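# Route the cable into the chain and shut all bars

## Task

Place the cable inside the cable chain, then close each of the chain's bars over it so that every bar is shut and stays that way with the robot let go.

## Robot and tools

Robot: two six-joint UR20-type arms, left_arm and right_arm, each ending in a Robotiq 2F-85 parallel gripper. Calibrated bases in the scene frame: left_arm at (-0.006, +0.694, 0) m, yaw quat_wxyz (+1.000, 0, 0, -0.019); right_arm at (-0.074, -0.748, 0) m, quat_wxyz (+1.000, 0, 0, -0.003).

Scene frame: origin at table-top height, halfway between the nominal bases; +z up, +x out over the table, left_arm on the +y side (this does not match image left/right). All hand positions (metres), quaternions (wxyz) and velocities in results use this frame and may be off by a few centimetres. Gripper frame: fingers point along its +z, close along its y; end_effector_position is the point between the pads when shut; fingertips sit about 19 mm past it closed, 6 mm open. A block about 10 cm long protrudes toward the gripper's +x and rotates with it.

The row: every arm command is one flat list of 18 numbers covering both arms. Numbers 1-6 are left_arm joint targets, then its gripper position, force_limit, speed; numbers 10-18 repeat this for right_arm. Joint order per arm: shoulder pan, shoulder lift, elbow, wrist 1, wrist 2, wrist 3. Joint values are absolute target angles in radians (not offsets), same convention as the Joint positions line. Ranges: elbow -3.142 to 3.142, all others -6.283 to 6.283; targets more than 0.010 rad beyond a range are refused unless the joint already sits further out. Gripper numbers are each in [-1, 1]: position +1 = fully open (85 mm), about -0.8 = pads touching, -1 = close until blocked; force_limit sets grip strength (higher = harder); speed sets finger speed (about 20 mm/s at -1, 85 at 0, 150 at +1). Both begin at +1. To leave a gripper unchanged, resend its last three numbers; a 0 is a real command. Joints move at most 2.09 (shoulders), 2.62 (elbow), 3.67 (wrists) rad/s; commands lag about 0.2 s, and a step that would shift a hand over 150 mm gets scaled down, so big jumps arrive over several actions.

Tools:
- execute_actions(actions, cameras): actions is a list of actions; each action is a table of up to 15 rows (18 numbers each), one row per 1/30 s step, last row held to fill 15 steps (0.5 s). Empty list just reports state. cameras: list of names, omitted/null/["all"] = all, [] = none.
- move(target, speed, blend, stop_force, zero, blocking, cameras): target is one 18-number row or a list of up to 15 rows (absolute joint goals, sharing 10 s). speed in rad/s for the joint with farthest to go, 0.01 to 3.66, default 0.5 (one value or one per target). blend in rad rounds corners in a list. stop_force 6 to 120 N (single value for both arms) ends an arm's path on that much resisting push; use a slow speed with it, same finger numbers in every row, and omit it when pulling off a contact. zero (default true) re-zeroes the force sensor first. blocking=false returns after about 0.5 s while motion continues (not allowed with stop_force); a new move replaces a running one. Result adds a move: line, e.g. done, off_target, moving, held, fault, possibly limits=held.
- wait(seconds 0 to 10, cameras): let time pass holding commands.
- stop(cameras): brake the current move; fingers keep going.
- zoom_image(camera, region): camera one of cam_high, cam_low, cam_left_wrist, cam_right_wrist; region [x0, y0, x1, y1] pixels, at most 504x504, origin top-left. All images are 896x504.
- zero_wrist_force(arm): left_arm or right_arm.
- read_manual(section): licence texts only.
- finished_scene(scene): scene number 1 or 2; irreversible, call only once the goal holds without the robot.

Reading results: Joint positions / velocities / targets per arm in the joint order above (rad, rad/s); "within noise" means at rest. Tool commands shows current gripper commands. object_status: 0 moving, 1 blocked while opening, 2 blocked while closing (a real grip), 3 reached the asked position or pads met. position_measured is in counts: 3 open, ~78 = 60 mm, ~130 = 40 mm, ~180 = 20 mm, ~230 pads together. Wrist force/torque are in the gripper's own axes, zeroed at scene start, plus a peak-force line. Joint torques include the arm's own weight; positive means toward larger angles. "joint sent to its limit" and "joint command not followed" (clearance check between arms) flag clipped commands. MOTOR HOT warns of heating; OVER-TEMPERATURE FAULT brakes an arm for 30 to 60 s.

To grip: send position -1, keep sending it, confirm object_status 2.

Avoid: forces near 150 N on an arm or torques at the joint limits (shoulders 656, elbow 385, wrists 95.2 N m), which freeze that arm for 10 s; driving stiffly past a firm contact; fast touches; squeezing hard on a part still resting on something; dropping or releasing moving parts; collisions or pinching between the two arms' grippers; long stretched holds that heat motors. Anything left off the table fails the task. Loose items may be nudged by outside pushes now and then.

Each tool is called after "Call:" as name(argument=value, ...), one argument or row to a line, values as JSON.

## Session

Call:
execute_actions(
  actions=[],
)

Call:
zoom_image(
  camera="cam_high",
  region=[350, 60, 530, 170],
)

Call:
zoom_image(
  camera="cam_low",
  region=[330, 180, 540, 270],
)

Scene clock: 0.00 s.
left_arm: end_effector_position=(+1.6464, +0.2671, +0.2090) position_measured=3 object_status=3 end_effector_quat_wxyz=(-0.377, -0.504, +0.578, -0.520) | right_arm: end_effector_position=(+0.8148, +0.1227, +0.3430) position_measured=3 object_status=3 end_effector_quat_wxyz=(-0.417, +0.127, +0.895, +0.097)
Joint positions: left_arm=[-0.146 -0.191 0.561 -2.927 -2.817 -2.354] | right_arm=[3.897 -2.251 -1.278 -1.674 2.34 0.828]
Joint velocities: within noise
Joint torques (N m): no reading
Motor temperatures (°C): left_arm=[33 33 29 37 34 30] | right_arm=[41 34 32 37 34 40]
Wrist force (N): no reading
Wrist torque (N m): no reading
Wrist force, peak (N): no reading
Joint targets: left_arm=[-0.146 -0.191 0.561 -2.927 -2.817 -2.354] | right_arm=[3.897 -2.251 -1.278 -1.674 2.340 0.828]
Tool commands: left_gripper/position=+1.0 left_gripper/force_limit=+1.0 left_gripper/speed=+1.0 right_gripper/position=+1.0 right_gripper/force_limit=+1.0 right_gripper/speed=+1.0

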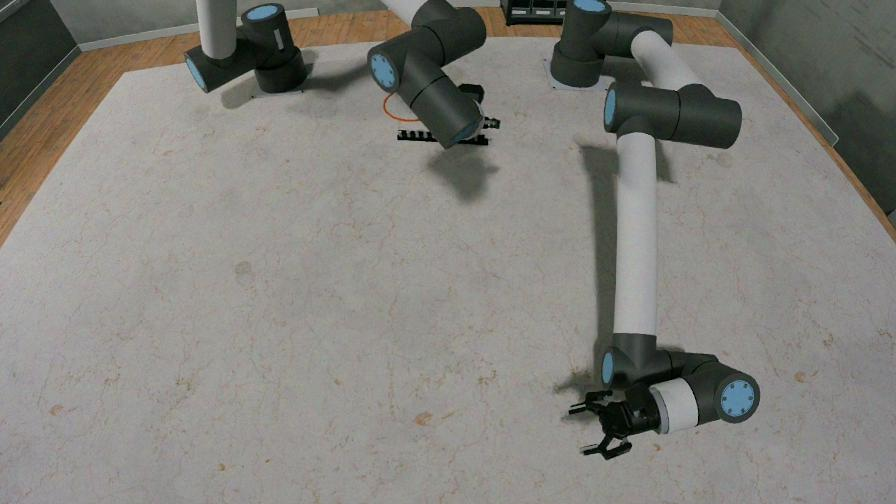

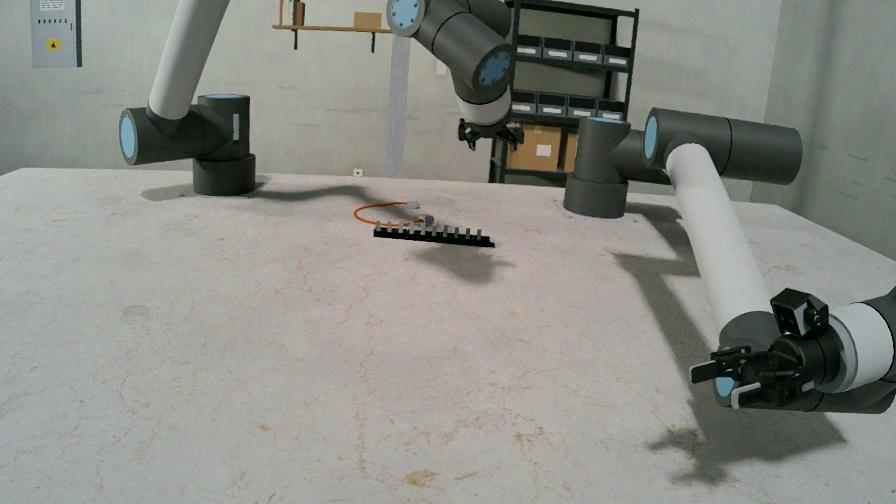

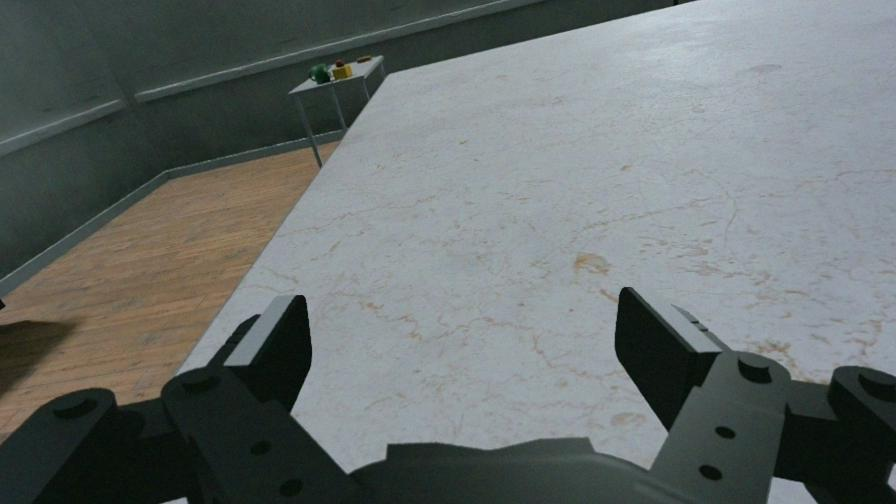

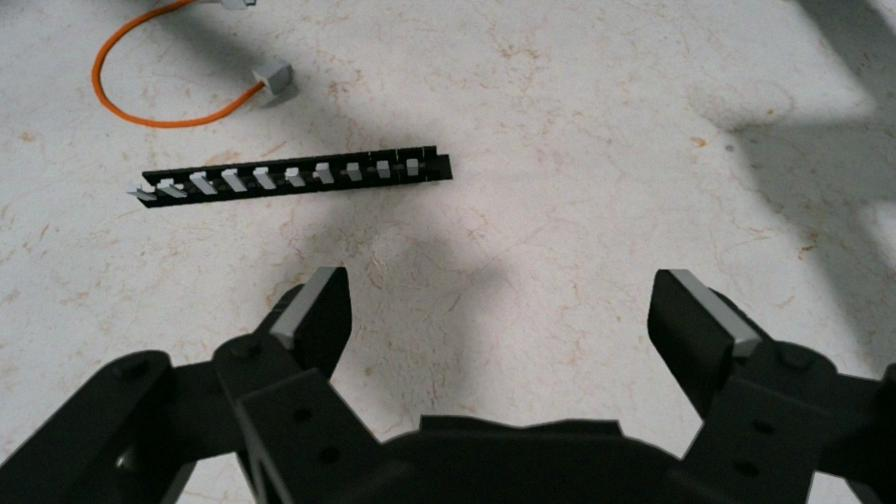

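Scaled by 2.800 from the camera's 896x504 image, which has a finer 1280x720 frame.

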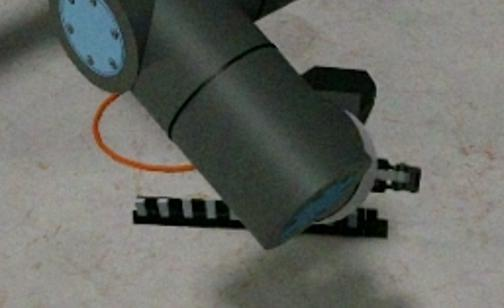

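Scaled by 2.400 from the camera's 896x504 image, which has a finer 1280x720 frame.

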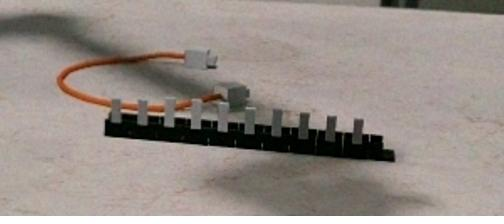

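Call:
move(
  target=[
    [-0.146, -0.191, 0.561, -2.927, -2.817, -2.354, 1, 1, 1, 4.3292, -1.6538, -1.9252, -1.1334, 1.5708, -1.960, 1, 1, 1],
    [-0.9647, -2.0214, 2.336, -1.8854, -1.5708, 0.5681, 1, 1, 1, 4.3292, -1.6538, -1.9252, -1.1334, 1.5708, -1.960, 1, 1, 1],
  ],
  speed=[1.2, 1.2],
  blend=[0.3, 0],
  cameras=["cam_right_wrist", "cam_left_wrist", "cam_low", "cam_high"],
)

Call:
zoom_image(
  camera="cam_right_wrist",
  region=[200, 60, 700, 340],
)

Call:
zoom_image(
  camera="cam_left_wrist",
  region=[200, 200, 620, 450],
)

Scene clock: 34.77 s.
left_arm: end_effector_position=(+0.4197, +0.4006, +0.4501) position_measured=3 object_status=3 end_effector_quat_wxyz=(+0.000, +0.707, +0.707, +0.000) | right_arm: end_effector_position=(+0.4509, -0.0001, +0.4500) position_measured=3 object_status=3 end_effector_quat_wxyz=(+0.000, +1.000, +0.000, +0.000)
Joint positions: left_arm=[-0.965 -2.021 2.336 -1.885 -1.571 0.568] | right_arm=[4.329 -1.654 -1.925 -1.133 1.571 -1.96]
Joint velocities: within noise
Joint torques (N m): left_arm=[-37.22 -6.27 -76.5 -5.91 5.4 5.22] | right_arm=[36.49 125.5 100.39 9.66 -3.85 -3.08]
Motor temperatures (°C): left_arm=[33 33 29 37 34 30] | right_arm=[41 34 32 37 34 40]
Wrist force (N): left_arm=[2.0 -2.4 -1.5] | right_arm=[0.4 0.1 0.2]
Wrist torque (N m): left_arm=[-0.61 -0.60 0.34] | right_arm=[0.37 -0.19 -0.14]
Wrist force, peak (N): left_arm=[7.0 -6.1 2.1] | right_arm=[1.0 2.4 1.2]
Joint targets: left_arm=[-0.965 -2.021 2.336 -1.885 -1.571 0.568] | right_arm=[4.329 -1.654 -1.925 -1.133 1.571 -1.960]
move: done

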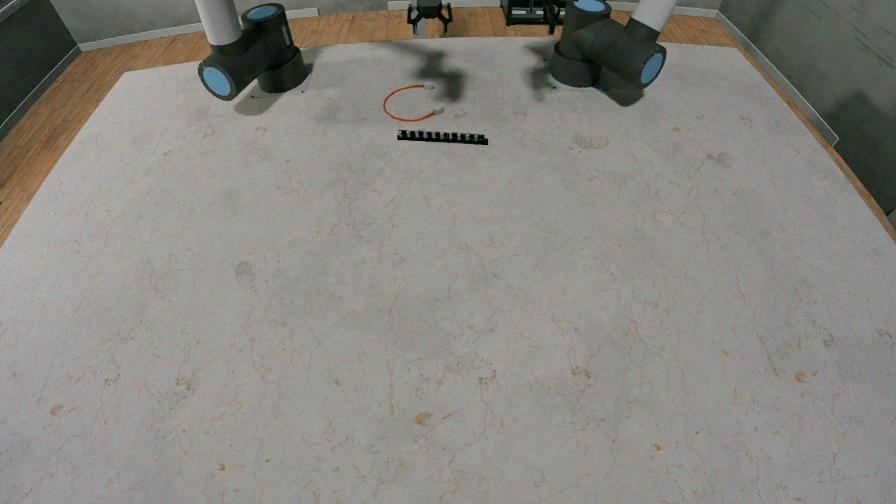

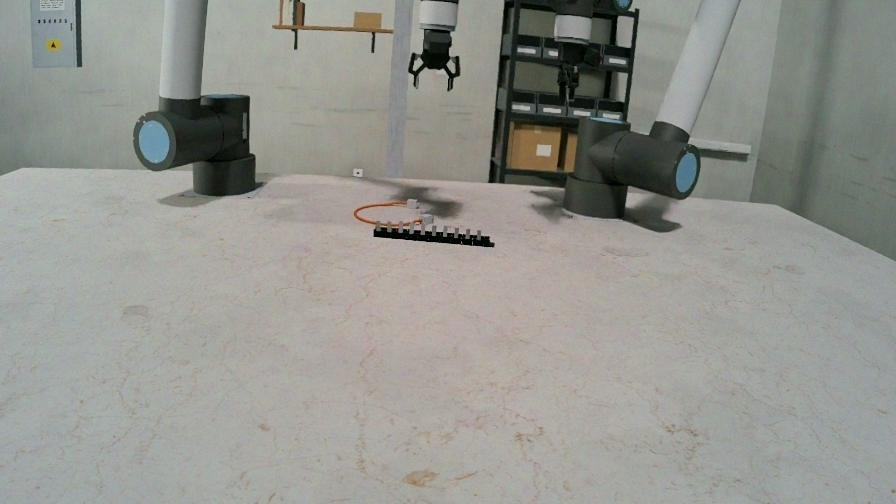

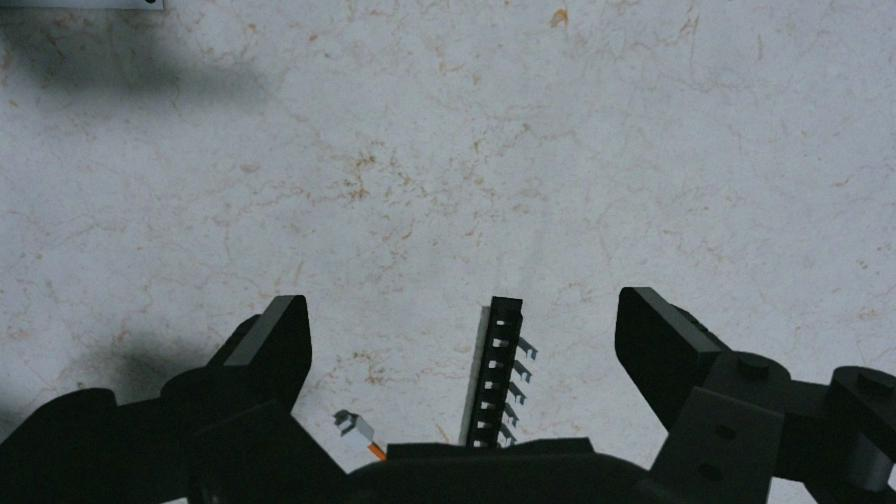

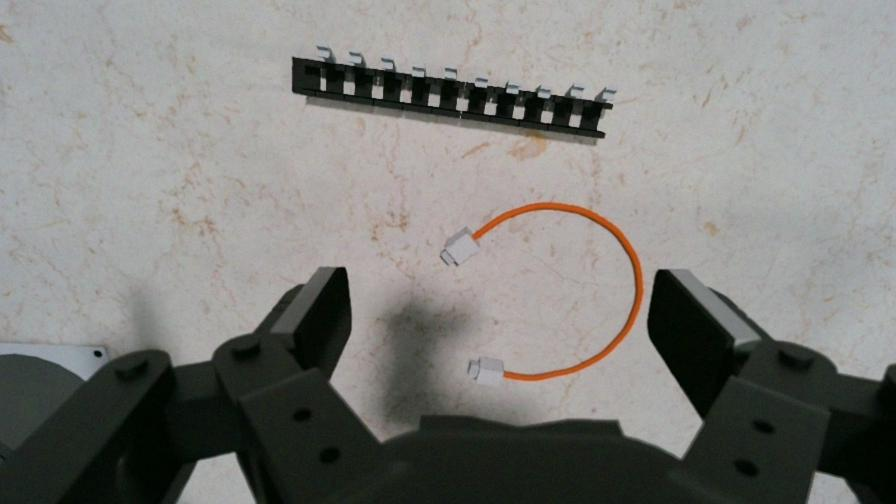

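Scaled by 1.008 from the camera's 896x504 image, which has a finer 1280x720 frame.

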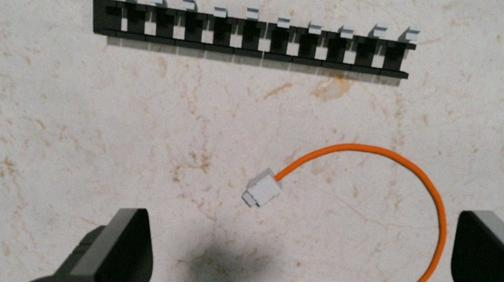

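Scaled by 1.200 from the camera's 896x504 image, which has a finer 1280x720 frame.

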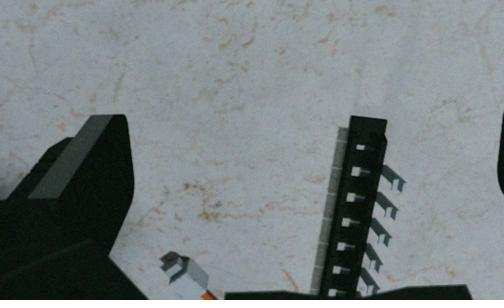

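Call:
zoom_image(
  camera="cam_right_wrist",
  region=[280, 35, 460, 135],
)

Call:
zoom_image(
  camera="cam_right_wrist",
  region=[450, 50, 630, 150],
)

Call:
zoom_image(
  camera="cam_right_wrist",
  region=[430, 190, 670, 390],
)

Call:
zoom_image(
  camera="cam_left_wrist",
  region=[320, 280, 560, 460],
)

Scaled by 2.800 from the camera's 896x504 image, which has a finer 1280x720 frame.

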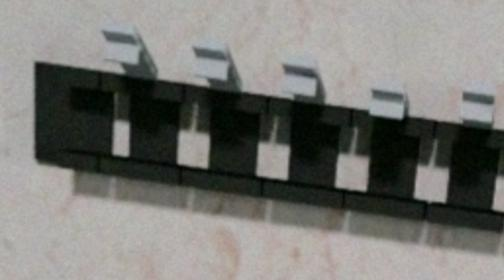

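Scaled by 2.800 from the camera's 896x504 image, which has a finer 1280x720 frame.

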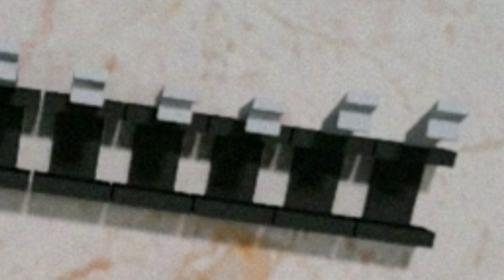

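Scaled by 2.100 from the camera's 896x504 image, which has a finer 1280x720 frame.

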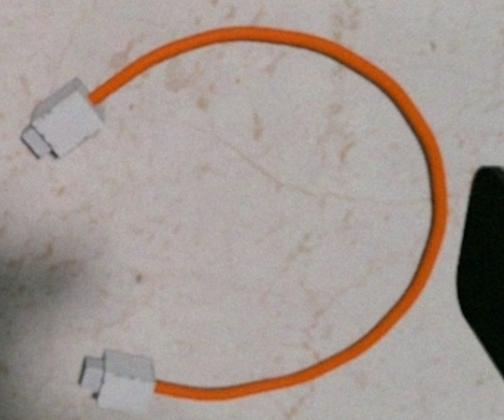

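Scaled by 2.100 from the camera's 896x504 image, which has a finer 1280x720 frame.

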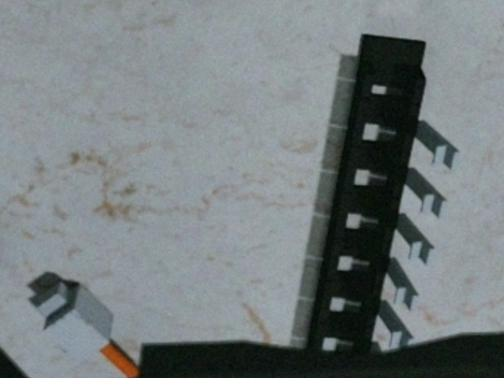

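Call:
move(
  target=[
    [-0.9647, -2.0214, 2.336, -1.8854, -1.5708, 0.5681, 1, 1, 1, 4.7401, -1.7497, -2.3541, -0.6086, 1.5708, 0.3359, 1, 1, 1],
    [-1.3779, -1.3681, 2.3964, -2.5991, -1.5708, -0.4210, 1, 1, 1, 4.7401, -1.7497, -2.3541, -0.6086, 1.5708, 0.3359, 1, 1, 1],
  ],
  speed=[1.2, 1.0],
  blend=[0.1, 0],
  cameras=["cam_right_wrist", "cam_left_wrist"],
)

Scene clock: 177.87 s.
left_arm: end_effector_position=(+0.3017, +0.0250, +0.1200) position_measured=3 object_status=3 end_effector_quat_wxyz=(+0.000, +0.477, +0.879, +0.000) | right_arm: end_effector_position=(+0.1120, -0.0144, +0.1500) position_measured=3 object_status=3 end_effector_quat_wxyz=(+0.000, -0.587, +0.809, +0.000)
Joint positions: left_arm=[-1.378 -1.368 2.396 -2.599 -1.571 -0.421] | right_arm=[4.74 -1.75 -2.354 -0.609 1.571 0.336]
Joint velocities: within noise
Joint torques (N m): left_arm=[-33.85 -86.47 -37.83 -13.77 3.15 -6.98] | right_arm=[38.39 80.16 56.64 11.17 -2.91 2.5]
Motor temperatures (°C): left_arm=[33 33 29 37 34 30] | right_arm=[41 34 32 37 34 40]
Wrist force (N): left_arm=[1.8 -3.3 -1.2] | right_arm=[0.8 0.5 -0.1]
Wrist torque (N m): left_arm=[-0.91 -0.59 0.27] | right_arm=[0.33 -0.35 -0.05]
Wrist force, peak (N): left_arm=[6.1 -2.9 -3.4] | right_arm=[2.5 0.9 -1.1]
Joint targets: left_arm=[-1.378 -1.368 2.396 -2.599 -1.571 -0.421] | right_arm=[4.740 -1.750 -2.354 -0.609 1.571 0.336]
move: done
Images, in order (width x height): cam_left_wrist 896x504, cam_right_wrist 896x504.

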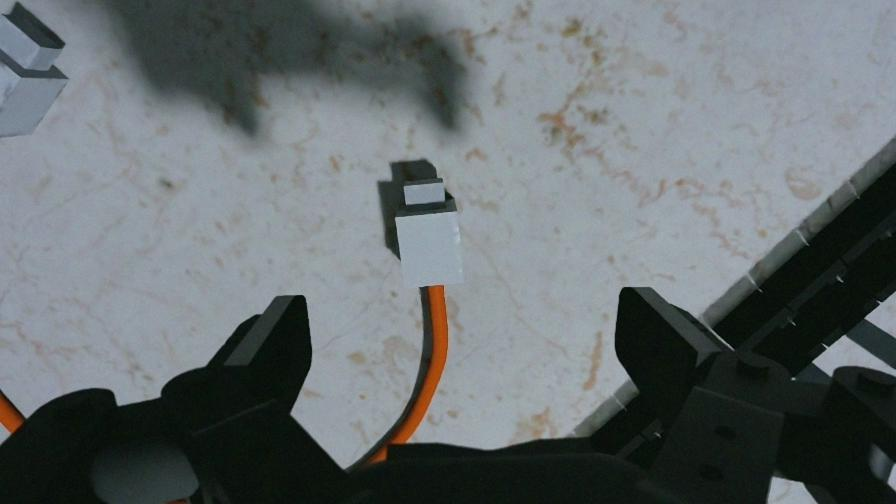

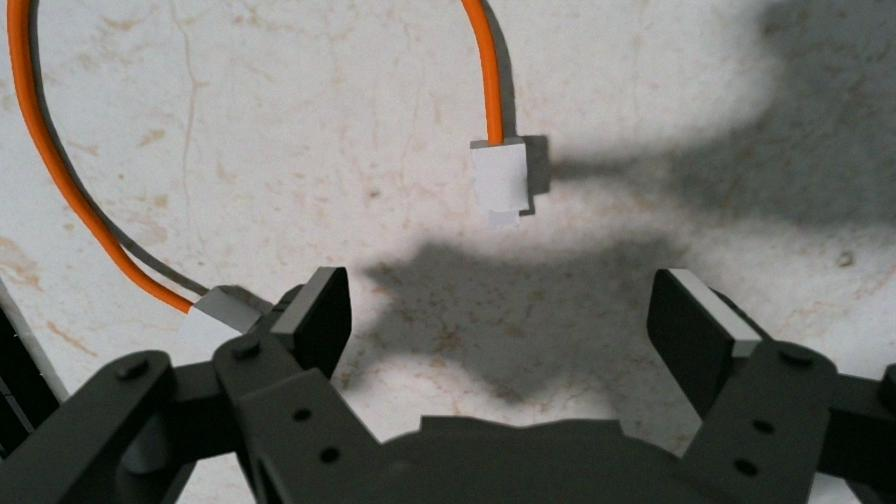

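Call:
move(
  target=[
    [-1.3856, -1.2858, 2.4087, -2.6937, -1.5708, -0.4812, 0.26, -0.5, -0.5, 4.7495, -1.8601, -2.4009, -0.4514, 1.5708, 0.2755, 0.26, -0.5, -0.5],
    [-1.3856, -1.2116, 2.4250, -2.7842, -1.5708, -0.4812, 0.26, -0.5, -0.5, 4.7495, -1.9303, -2.4164, -0.3657, 1.5708, 0.2755, 0.26, -0.5, -0.5],
  ],
  speed=[0.15, 0.06],
  blend=[0.005, 0],
  stop_force=10,
  cameras=["cam_right_wrist", "cam_left_wrist"],
)

Scene clock: 243.07 s.
left_arm: end_effector_position=(+0.2976, +0.0145, +0.0240) position_measured=96 object_status=3 end_effector_quat_wxyz=(+0.000, +0.454, +0.891, +0.000) | right_arm: end_effector_position=(+0.1053, -0.0188, +0.0260) position_measured=96 object_status=3 end_effector_quat_wxyz=(+0.000, -0.615, +0.788, +0.000)
Joint positions: left_arm=[-1.386 -1.212 2.425 -2.784 -1.571 -0.481] | right_arm=[4.75 -1.93 -2.416 -0.366 1.571 0.275]
Joint velocities: within noise
Joint torques (N m): left_arm=[-31.68 -111.64 -24.09 -13.41 0.94 -6.85] | right_arm=[37.02 101.29 31.95 12.1 -0.86 -3.37]
Motor temperatures (°C): left_arm=[33 32 29 37 33 30] | right_arm=[41 34 31 36 34 40]
Wrist force (N): left_arm=[1.9 -3.3 -0.7] | right_arm=[0.2 0.5 0.0]
Wrist torque (N m): left_arm=[-0.86 -0.56 0.23] | right_arm=[0.40 -0.19 -0.07]
Wrist force, peak (N): left_arm=[2.4 -3.8 -1.4] | right_arm=[1.5 0.8 -0.4]
Joint targets: left_arm=[-1.386 -1.212 2.425 -2.784 -1.571 -0.481] | right_arm=[4.749 -1.930 -2.416 -0.366 1.571 0.276]
move: done
Images, in order (width x height): cam_left_wrist 896x504, cam_right_wrist 896x504.

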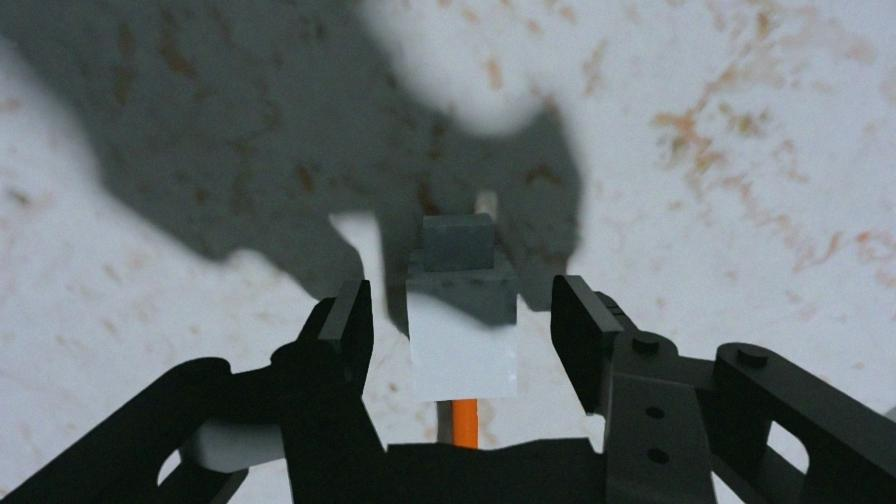

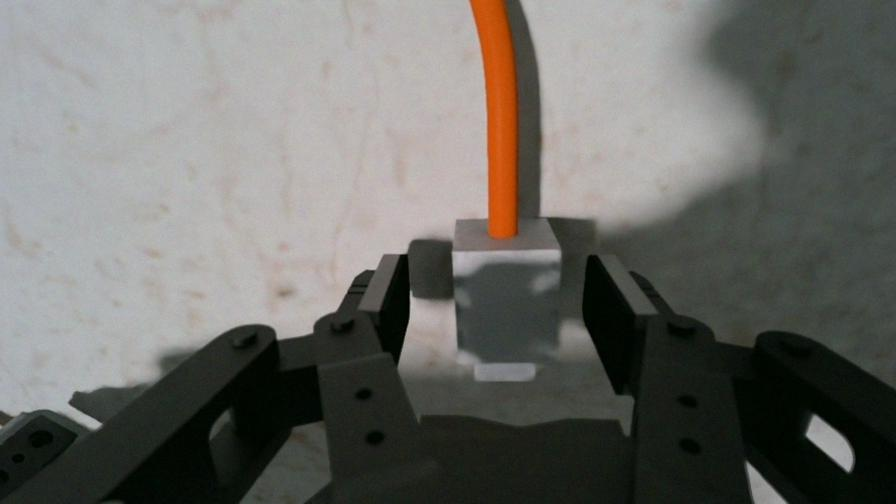

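Call:
execute_actions(
  actions=[
    [[-1.3856, -1.2116, 2.4250, -2.7842, -1.5708, -0.4812, -1, -1, -1, 4.7495, -1.9303, -2.4164, -0.3657, 1.5708, 0.2755, -1, -1, -1]],
  ],
  cameras=["cam_right_wrist", "cam_left_wrist"],
)

Scene clock: 249.23 s.
left_arm: end_effector_position=(+0.2976, +0.0145, +0.0240) position_measured=162 object_status=2 end_effector_quat_wxyz=(+0.000, +0.454, +0.891, +0.000) | right_arm: end_effector_position=(+0.1053, -0.0188, +0.0260) position_measured=162 object_status=2 end_effector_quat_wxyz=(+0.000, -0.615, +0.788, +0.000)
Joint positions: left_arm=[-1.386 -1.212 2.425 -2.784 -1.571 -0.481] | right_arm=[4.75 -1.93 -2.416 -0.366 1.571 0.275]
Joint velocities: within noise
Joint torques (N m): left_arm=[-24.35 -118.99 -48.89 -8.17 -0.53 -6.58] | right_arm=[30.07 105.31 52.6 9.11 0.31 -3.44]
Motor temperatures (°C): left_arm=[33 32 29 37 33 30] | right_arm=[41 34 31 36 34 40]
Wrist force (N): left_arm=[5.1 -2.2 -20.3] | right_arm=[5.3 -0.4 -20.8]
Wrist torque (N m): left_arm=[-0.83 -0.51 0.19] | right_arm=[0.38 -0.21 -0.09]
Wrist force, peak (N): left_arm=[5.5 -2.0 -20.6] | right_arm=[5.7 -0.3 -21.6]
Joint targets: left_arm=[-1.386 -1.212 2.425 -2.784 -1.571 -0.481] | right_arm=[4.749 -1.930 -2.416 -0.366 1.571 0.276]
Images, in order (width x height): cam_left_wrist 896x504, cam_right_wrist 896x504.

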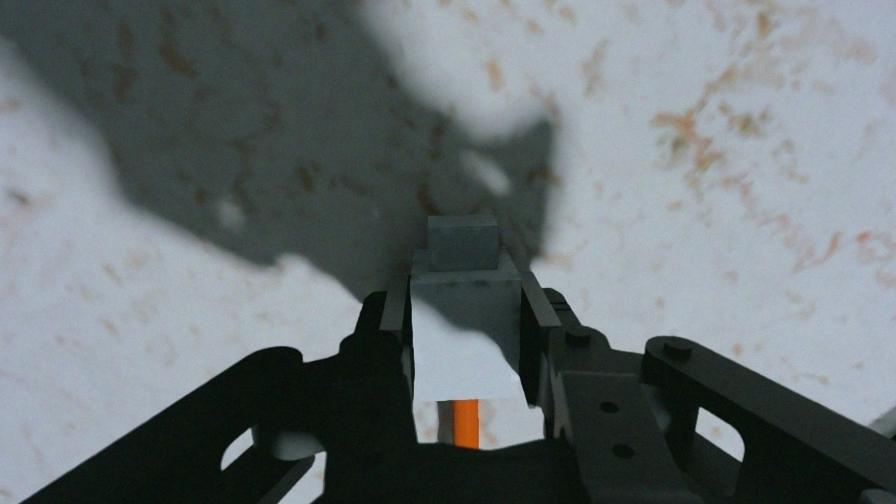

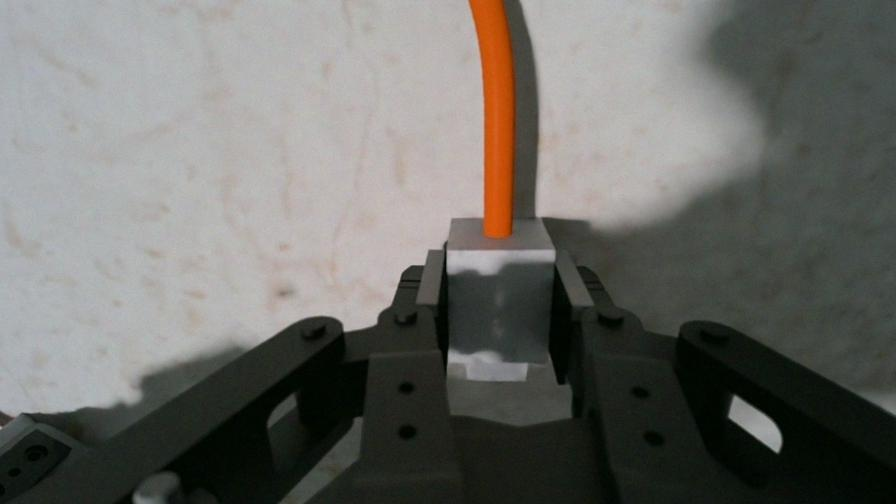

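Call:
move(
  target=[
    [-1.3856, -1.3611, 2.3857, -2.5955, -1.5708, -0.4812, -1, -1, -1, 4.7495, -1.7855, -2.3781, -0.5487, 1.5708, 0.2755, -1, -1, -1],
    [-1.2914, -1.5159, 2.5341, -2.5890, -1.5708, -0.0030, -1, -1, -1, 4.6500, -1.6613, -2.4928, -0.5582, 1.5708, -1.3774, -1, -1, -1],
    [-1.1350, -1.6830, 2.6411, -2.5289, -1.5708, 0.5514, -1, -1, -1, 4.4440, -1.5793, -2.5333, -0.5998, 1.5708, -3.2624, -1, -1, -1],
  ],
  speed=[0.1, 0.6, 0.6],
  blend=[0.03, 0.2, 0],
  cameras=["cam_right_wrist", "cam_left_wrist", "cam_low", "cam_high"],
)

Call:
zoom_image(
  camera="cam_high",
  region=[340, 60, 540, 160],
)

Call:
zoom_image(
  camera="cam_low",
  region=[310, 160, 560, 260],
)

Scene clock: 325.73 s.
left_arm: end_effector_position=(+0.3656, +0.3281, +0.1600) position_measured=162 object_status=2 end_effector_quat_wxyz=(+0.000, +0.759, +0.651, +0.000) | right_arm: end_effector_position=(+0.2768, -0.2461, +0.1601) position_measured=162 object_status=2 end_effector_quat_wxyz=(+0.000, +0.760, +0.650, +0.000)
Joint positions: left_arm=[-1.135 -1.683 2.641 -2.529 -1.571 0.551] | right_arm=[4.444 -1.579 -2.533 -0.6 1.571 -3.262]
Joint velocities: within noise
Joint torques (N m): left_arm=[22.24 -57.54 -43.44 -6.07 -4.01 4.67] | right_arm=[-29.8 79.3 52.02 8.44 2.24 -2.42]
Motor temperatures (°C): left_arm=[33 32 28 36 33 30] | right_arm=[40 34 31 36 34 39]
Wrist force (N): left_arm=[2.1 -3.5 -0.3] | right_arm=[0.8 0.3 0.2]
Wrist torque (N m): left_arm=[-0.85 -0.56 0.24] | right_arm=[0.24 -0.19 -0.07]
Wrist force, peak (N): left_arm=[5.1 -2.8 -20.9] | right_arm=[5.7 -0.3 -21.3]
Joint targets: left_arm=[-1.135 -1.683 2.641 -2.529 -1.571 0.551] | right_arm=[4.444 -1.579 -2.533 -0.600 1.571 -3.262]
move: done

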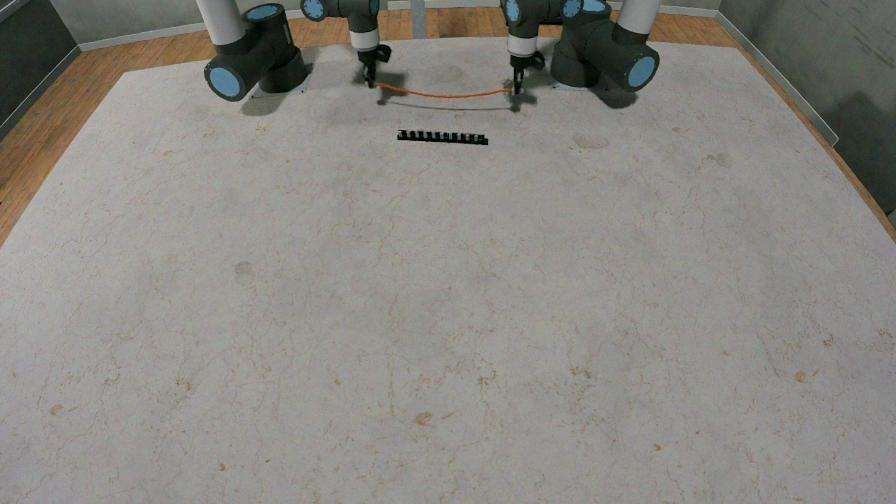

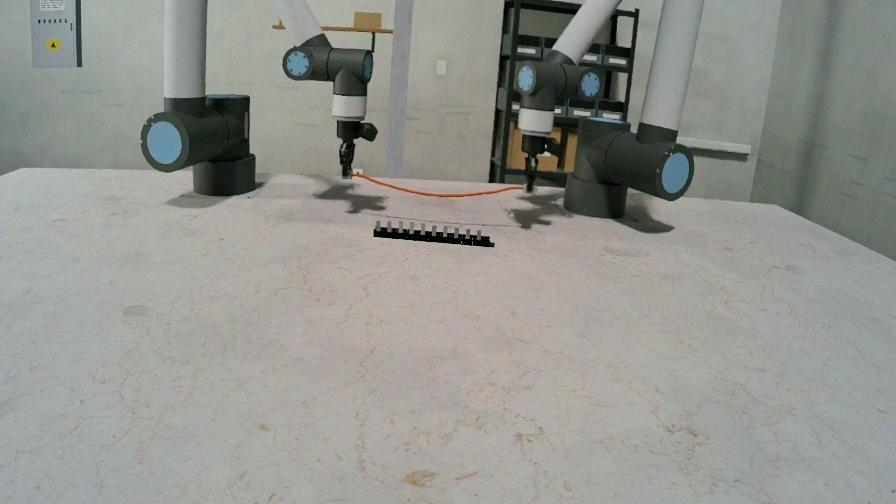

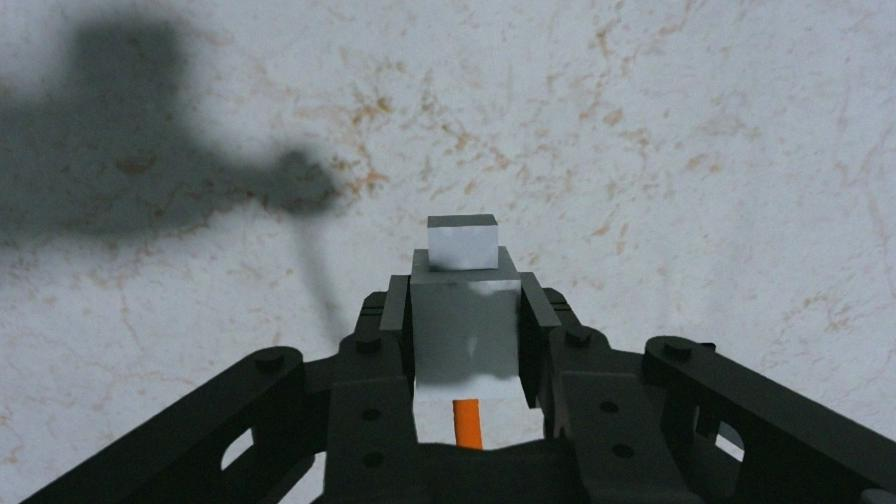

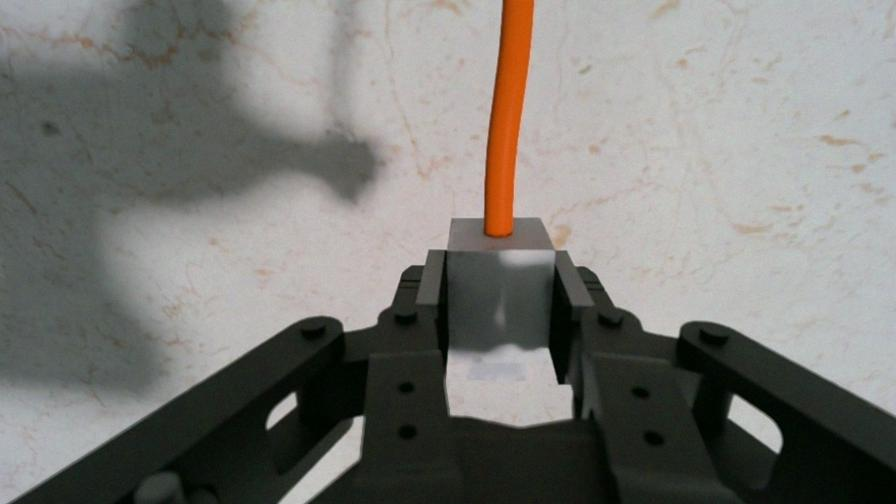

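Scaled by 2.520 from the camera's 896x504 image, which has a finer 1280x720 frame.

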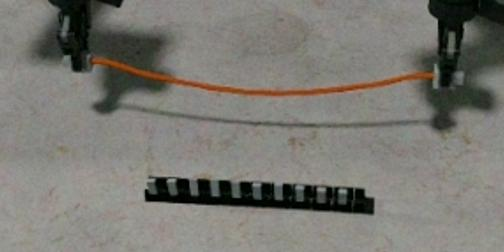

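Scaled by 2.016 from the camera's 896x504 image, which has a finer 1280x720 frame.

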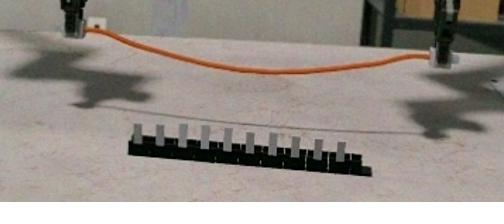

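Call:
move(
  target=[
    [-0.8819, -1.5222, 2.4912, -2.5398, -1.5708, 0.8045, -1, -1, -1, 4.2097, -1.6951, -2.4020, -0.6153, 1.5708, -3.4967, -1, -1, -1],
    [-0.8819, -1.4027, 2.5339, -2.7019, -1.5708, 0.8045, -1, -1, -1, 4.2097, -1.8002, -2.4400, -0.4722, 1.5708, -3.4967, -1, -1, -1],
  ],
  speed=[0.2, 0.12],
  blend=[0.02, 0],
  cameras=["cam_right_wrist", "cam_left_wrist", "cam_low", "cam_high"],
)

Call:
zoom_image(
  camera="cam_high",
  region=[340, 80, 540, 180],
)

Call:
zoom_image(
  camera="cam_low",
  region=[330, 180, 560, 270],
)

Call:
zoom_image(
  camera="cam_right_wrist",
  region=[400, 0, 640, 240],
)

Scene clock: 343.93 s.
left_arm: end_effector_position=(+0.5253, +0.3281, +0.0901) position_measured=162 object_status=2 end_effector_quat_wxyz=(+0.000, +0.759, +0.651, +0.000) | right_arm: end_effector_position=(+0.4368, -0.2462, +0.0902) position_measured=162 object_status=2 end_effector_quat_wxyz=(+0.000, +0.759, +0.651, +0.000)
Joint positions: left_arm=[-0.882 -1.403 2.534 -2.702 -1.571 0.805] | right_arm=[4.21 -1.8 -2.44 -0.472 1.571 -3.497]
Joint velocities: within noise
Joint torques (N m): left_arm=[19.29 -73.57 -30.72 -13.84 -3.32 4.92] | right_arm=[-28.48 85.92 38.72 13.83 2 -3.4]
Motor temperatures (°C): left_arm=[33 32 28 36 33 30] | right_arm=[40 34 31 36 34 39]
Wrist force (N): left_arm=[1.4 -3.4 -0.4] | right_arm=[0.4 0.9 0.7]
Wrist torque (N m): left_arm=[-0.98 -0.62 0.28] | right_arm=[0.45 -0.11 -0.02]
Wrist force, peak (N): left_arm=[2.0 -5.2 -0.2] | right_arm=[0.5 2.6 1.1]
Joint targets: left_arm=[-0.882 -1.403 2.534 -2.702 -1.571 0.804] | right_arm=[4.210 -1.800 -2.440 -0.472 1.571 -3.497]
move: done

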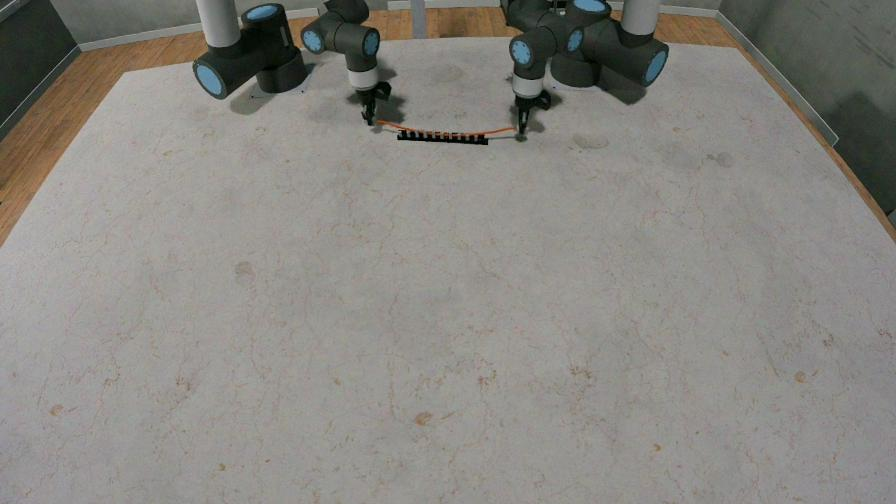

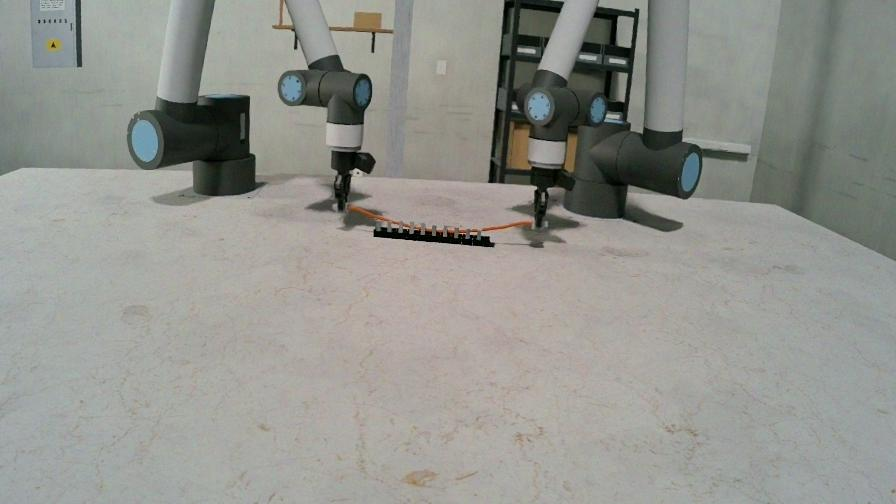

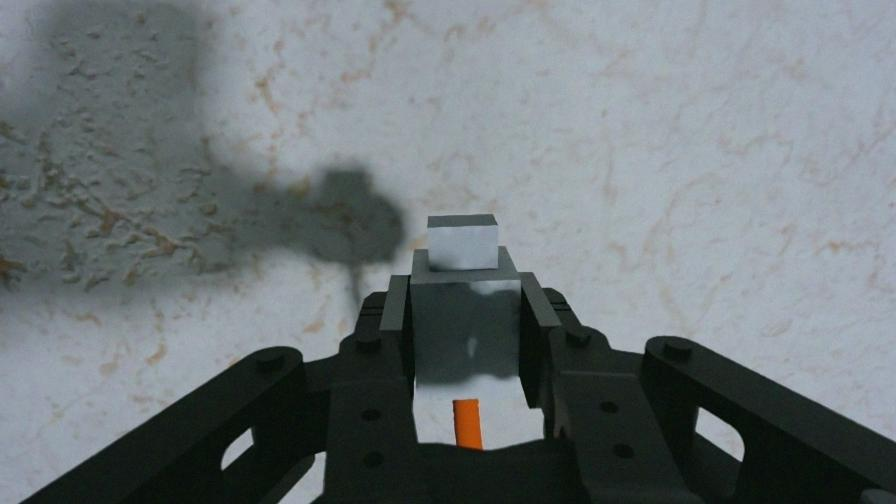

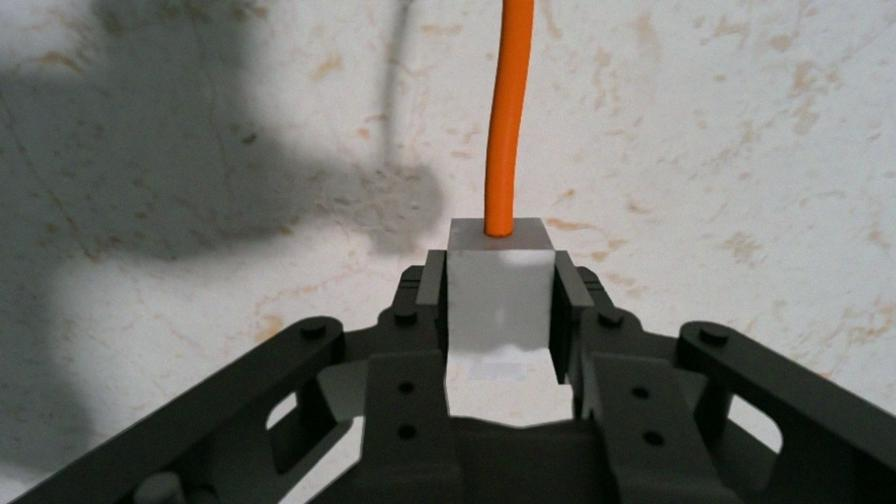

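Scaled by 2.520 from the camera's 896x504 image, which has a finer 1280x720 frame.

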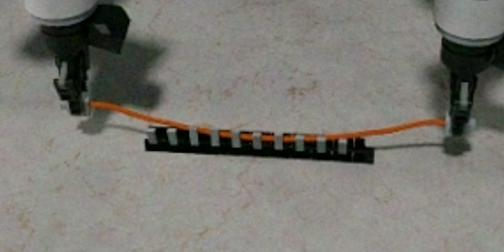

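Scaled by 2.191 from the camera's 896x504 image, which has a finer 1280x720 frame.

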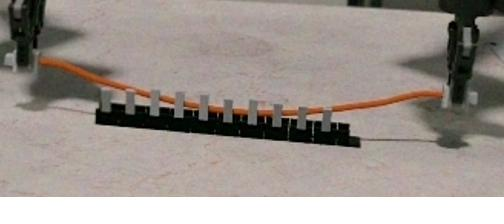

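Scaled by 2.100 from the camera's 896x504 image, which has a finer 1280x720 frame.

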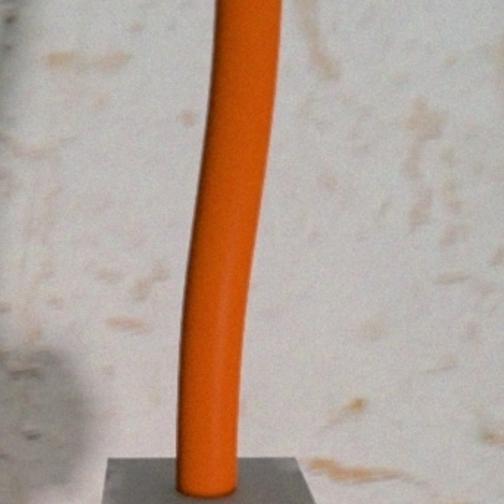

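Call:
move(
  target=[-0.8819, -1.3265, 2.5532, -2.7975, -1.5708, 0.8045, -1, -1, -1, 4.2097, -1.8663, -2.4570, -0.3891, 1.5708, -3.4967, -1, -1, -1],
  speed=0.1,
  cameras=["cam_low", "cam_high"],
)

Call:
zoom_image(
  camera="cam_high",
  region=[380, 110, 510, 160],
)

Call:
zoom_image(
  camera="cam_low",
  region=[340, 200, 560, 260],
)

Scene clock: 359.70 s.
left_arm: end_effector_position=(+0.5253, +0.3281, +0.0501) position_measured=162 object_status=2 end_effector_quat_wxyz=(+0.000, +0.759, +0.651, +0.000) | right_arm: end_effector_position=(+0.4368, -0.2462, +0.0501) position_measured=162 object_status=2 end_effector_quat_wxyz=(+0.000, +0.759, +0.651, +0.000)
Joint positions: left_arm=[-0.882 -1.327 2.553 -2.797 -1.571 0.805] | right_arm=[4.21 -1.866 -2.457 -0.389 1.571 -3.497]
Joint velocities: within noise
Joint torques (N m): left_arm=[18.11 -83.02 -24.29 -14.52 -2.28 4.35] | right_arm=[-23.81 82.41 33.58 14.48 1.95 -3.58]
Motor temperatures (°C): left_arm=[33 32 28 36 33 29] | right_arm=[40 34 31 36 34 39]
Wrist force (N): left_arm=[5.4 -3.5 -0.7] | right_arm=[-2.9 1.0 -0.6]
Wrist torque (N m): left_arm=[-0.92 -0.85 0.23] | right_arm=[0.49 0.01 0.00]
Wrist force, peak (N): left_arm=[6.1 -3.9 -1.0] | right_arm=[-3.6 0.9 -0.4]
Joint targets: left_arm=[-0.882 -1.327 2.553 -2.797 -1.571 0.804] | right_arm=[4.210 -1.866 -2.457 -0.389 1.571 -3.497]
move: done
Images, in order (width x height): cam_high 896x504, cam_low 896x504.

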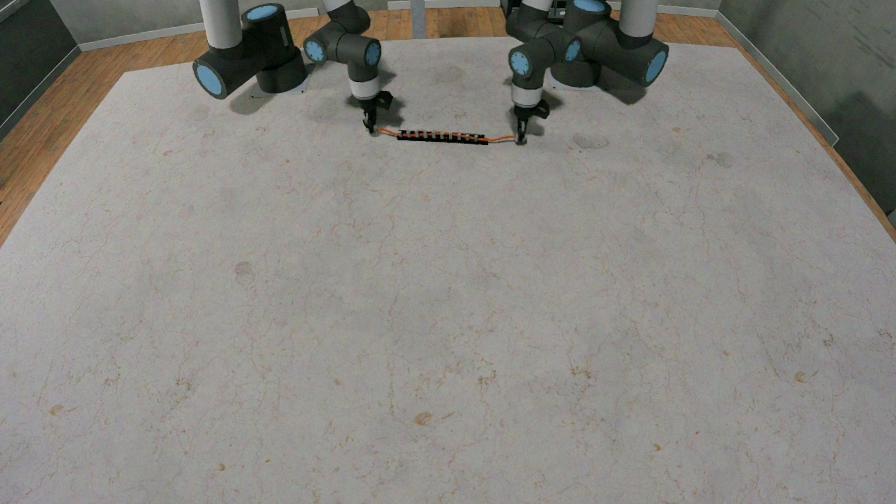

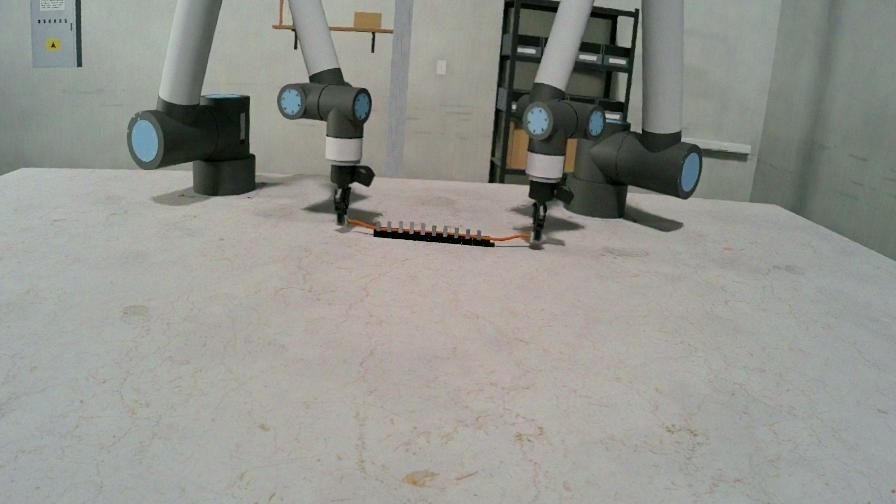

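Scaled by 3.877 from the camera's 896x504 image, which has a finer 1280x720 frame.

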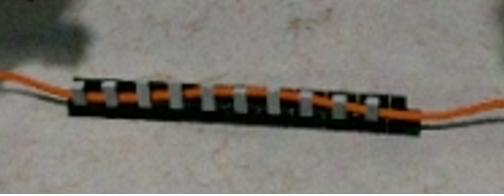

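Scaled by 2.291 from the camera's 896x504 image, which has a finer 1280x720 frame.

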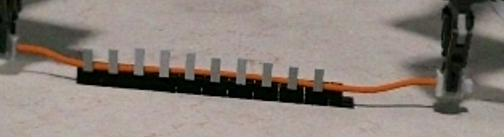

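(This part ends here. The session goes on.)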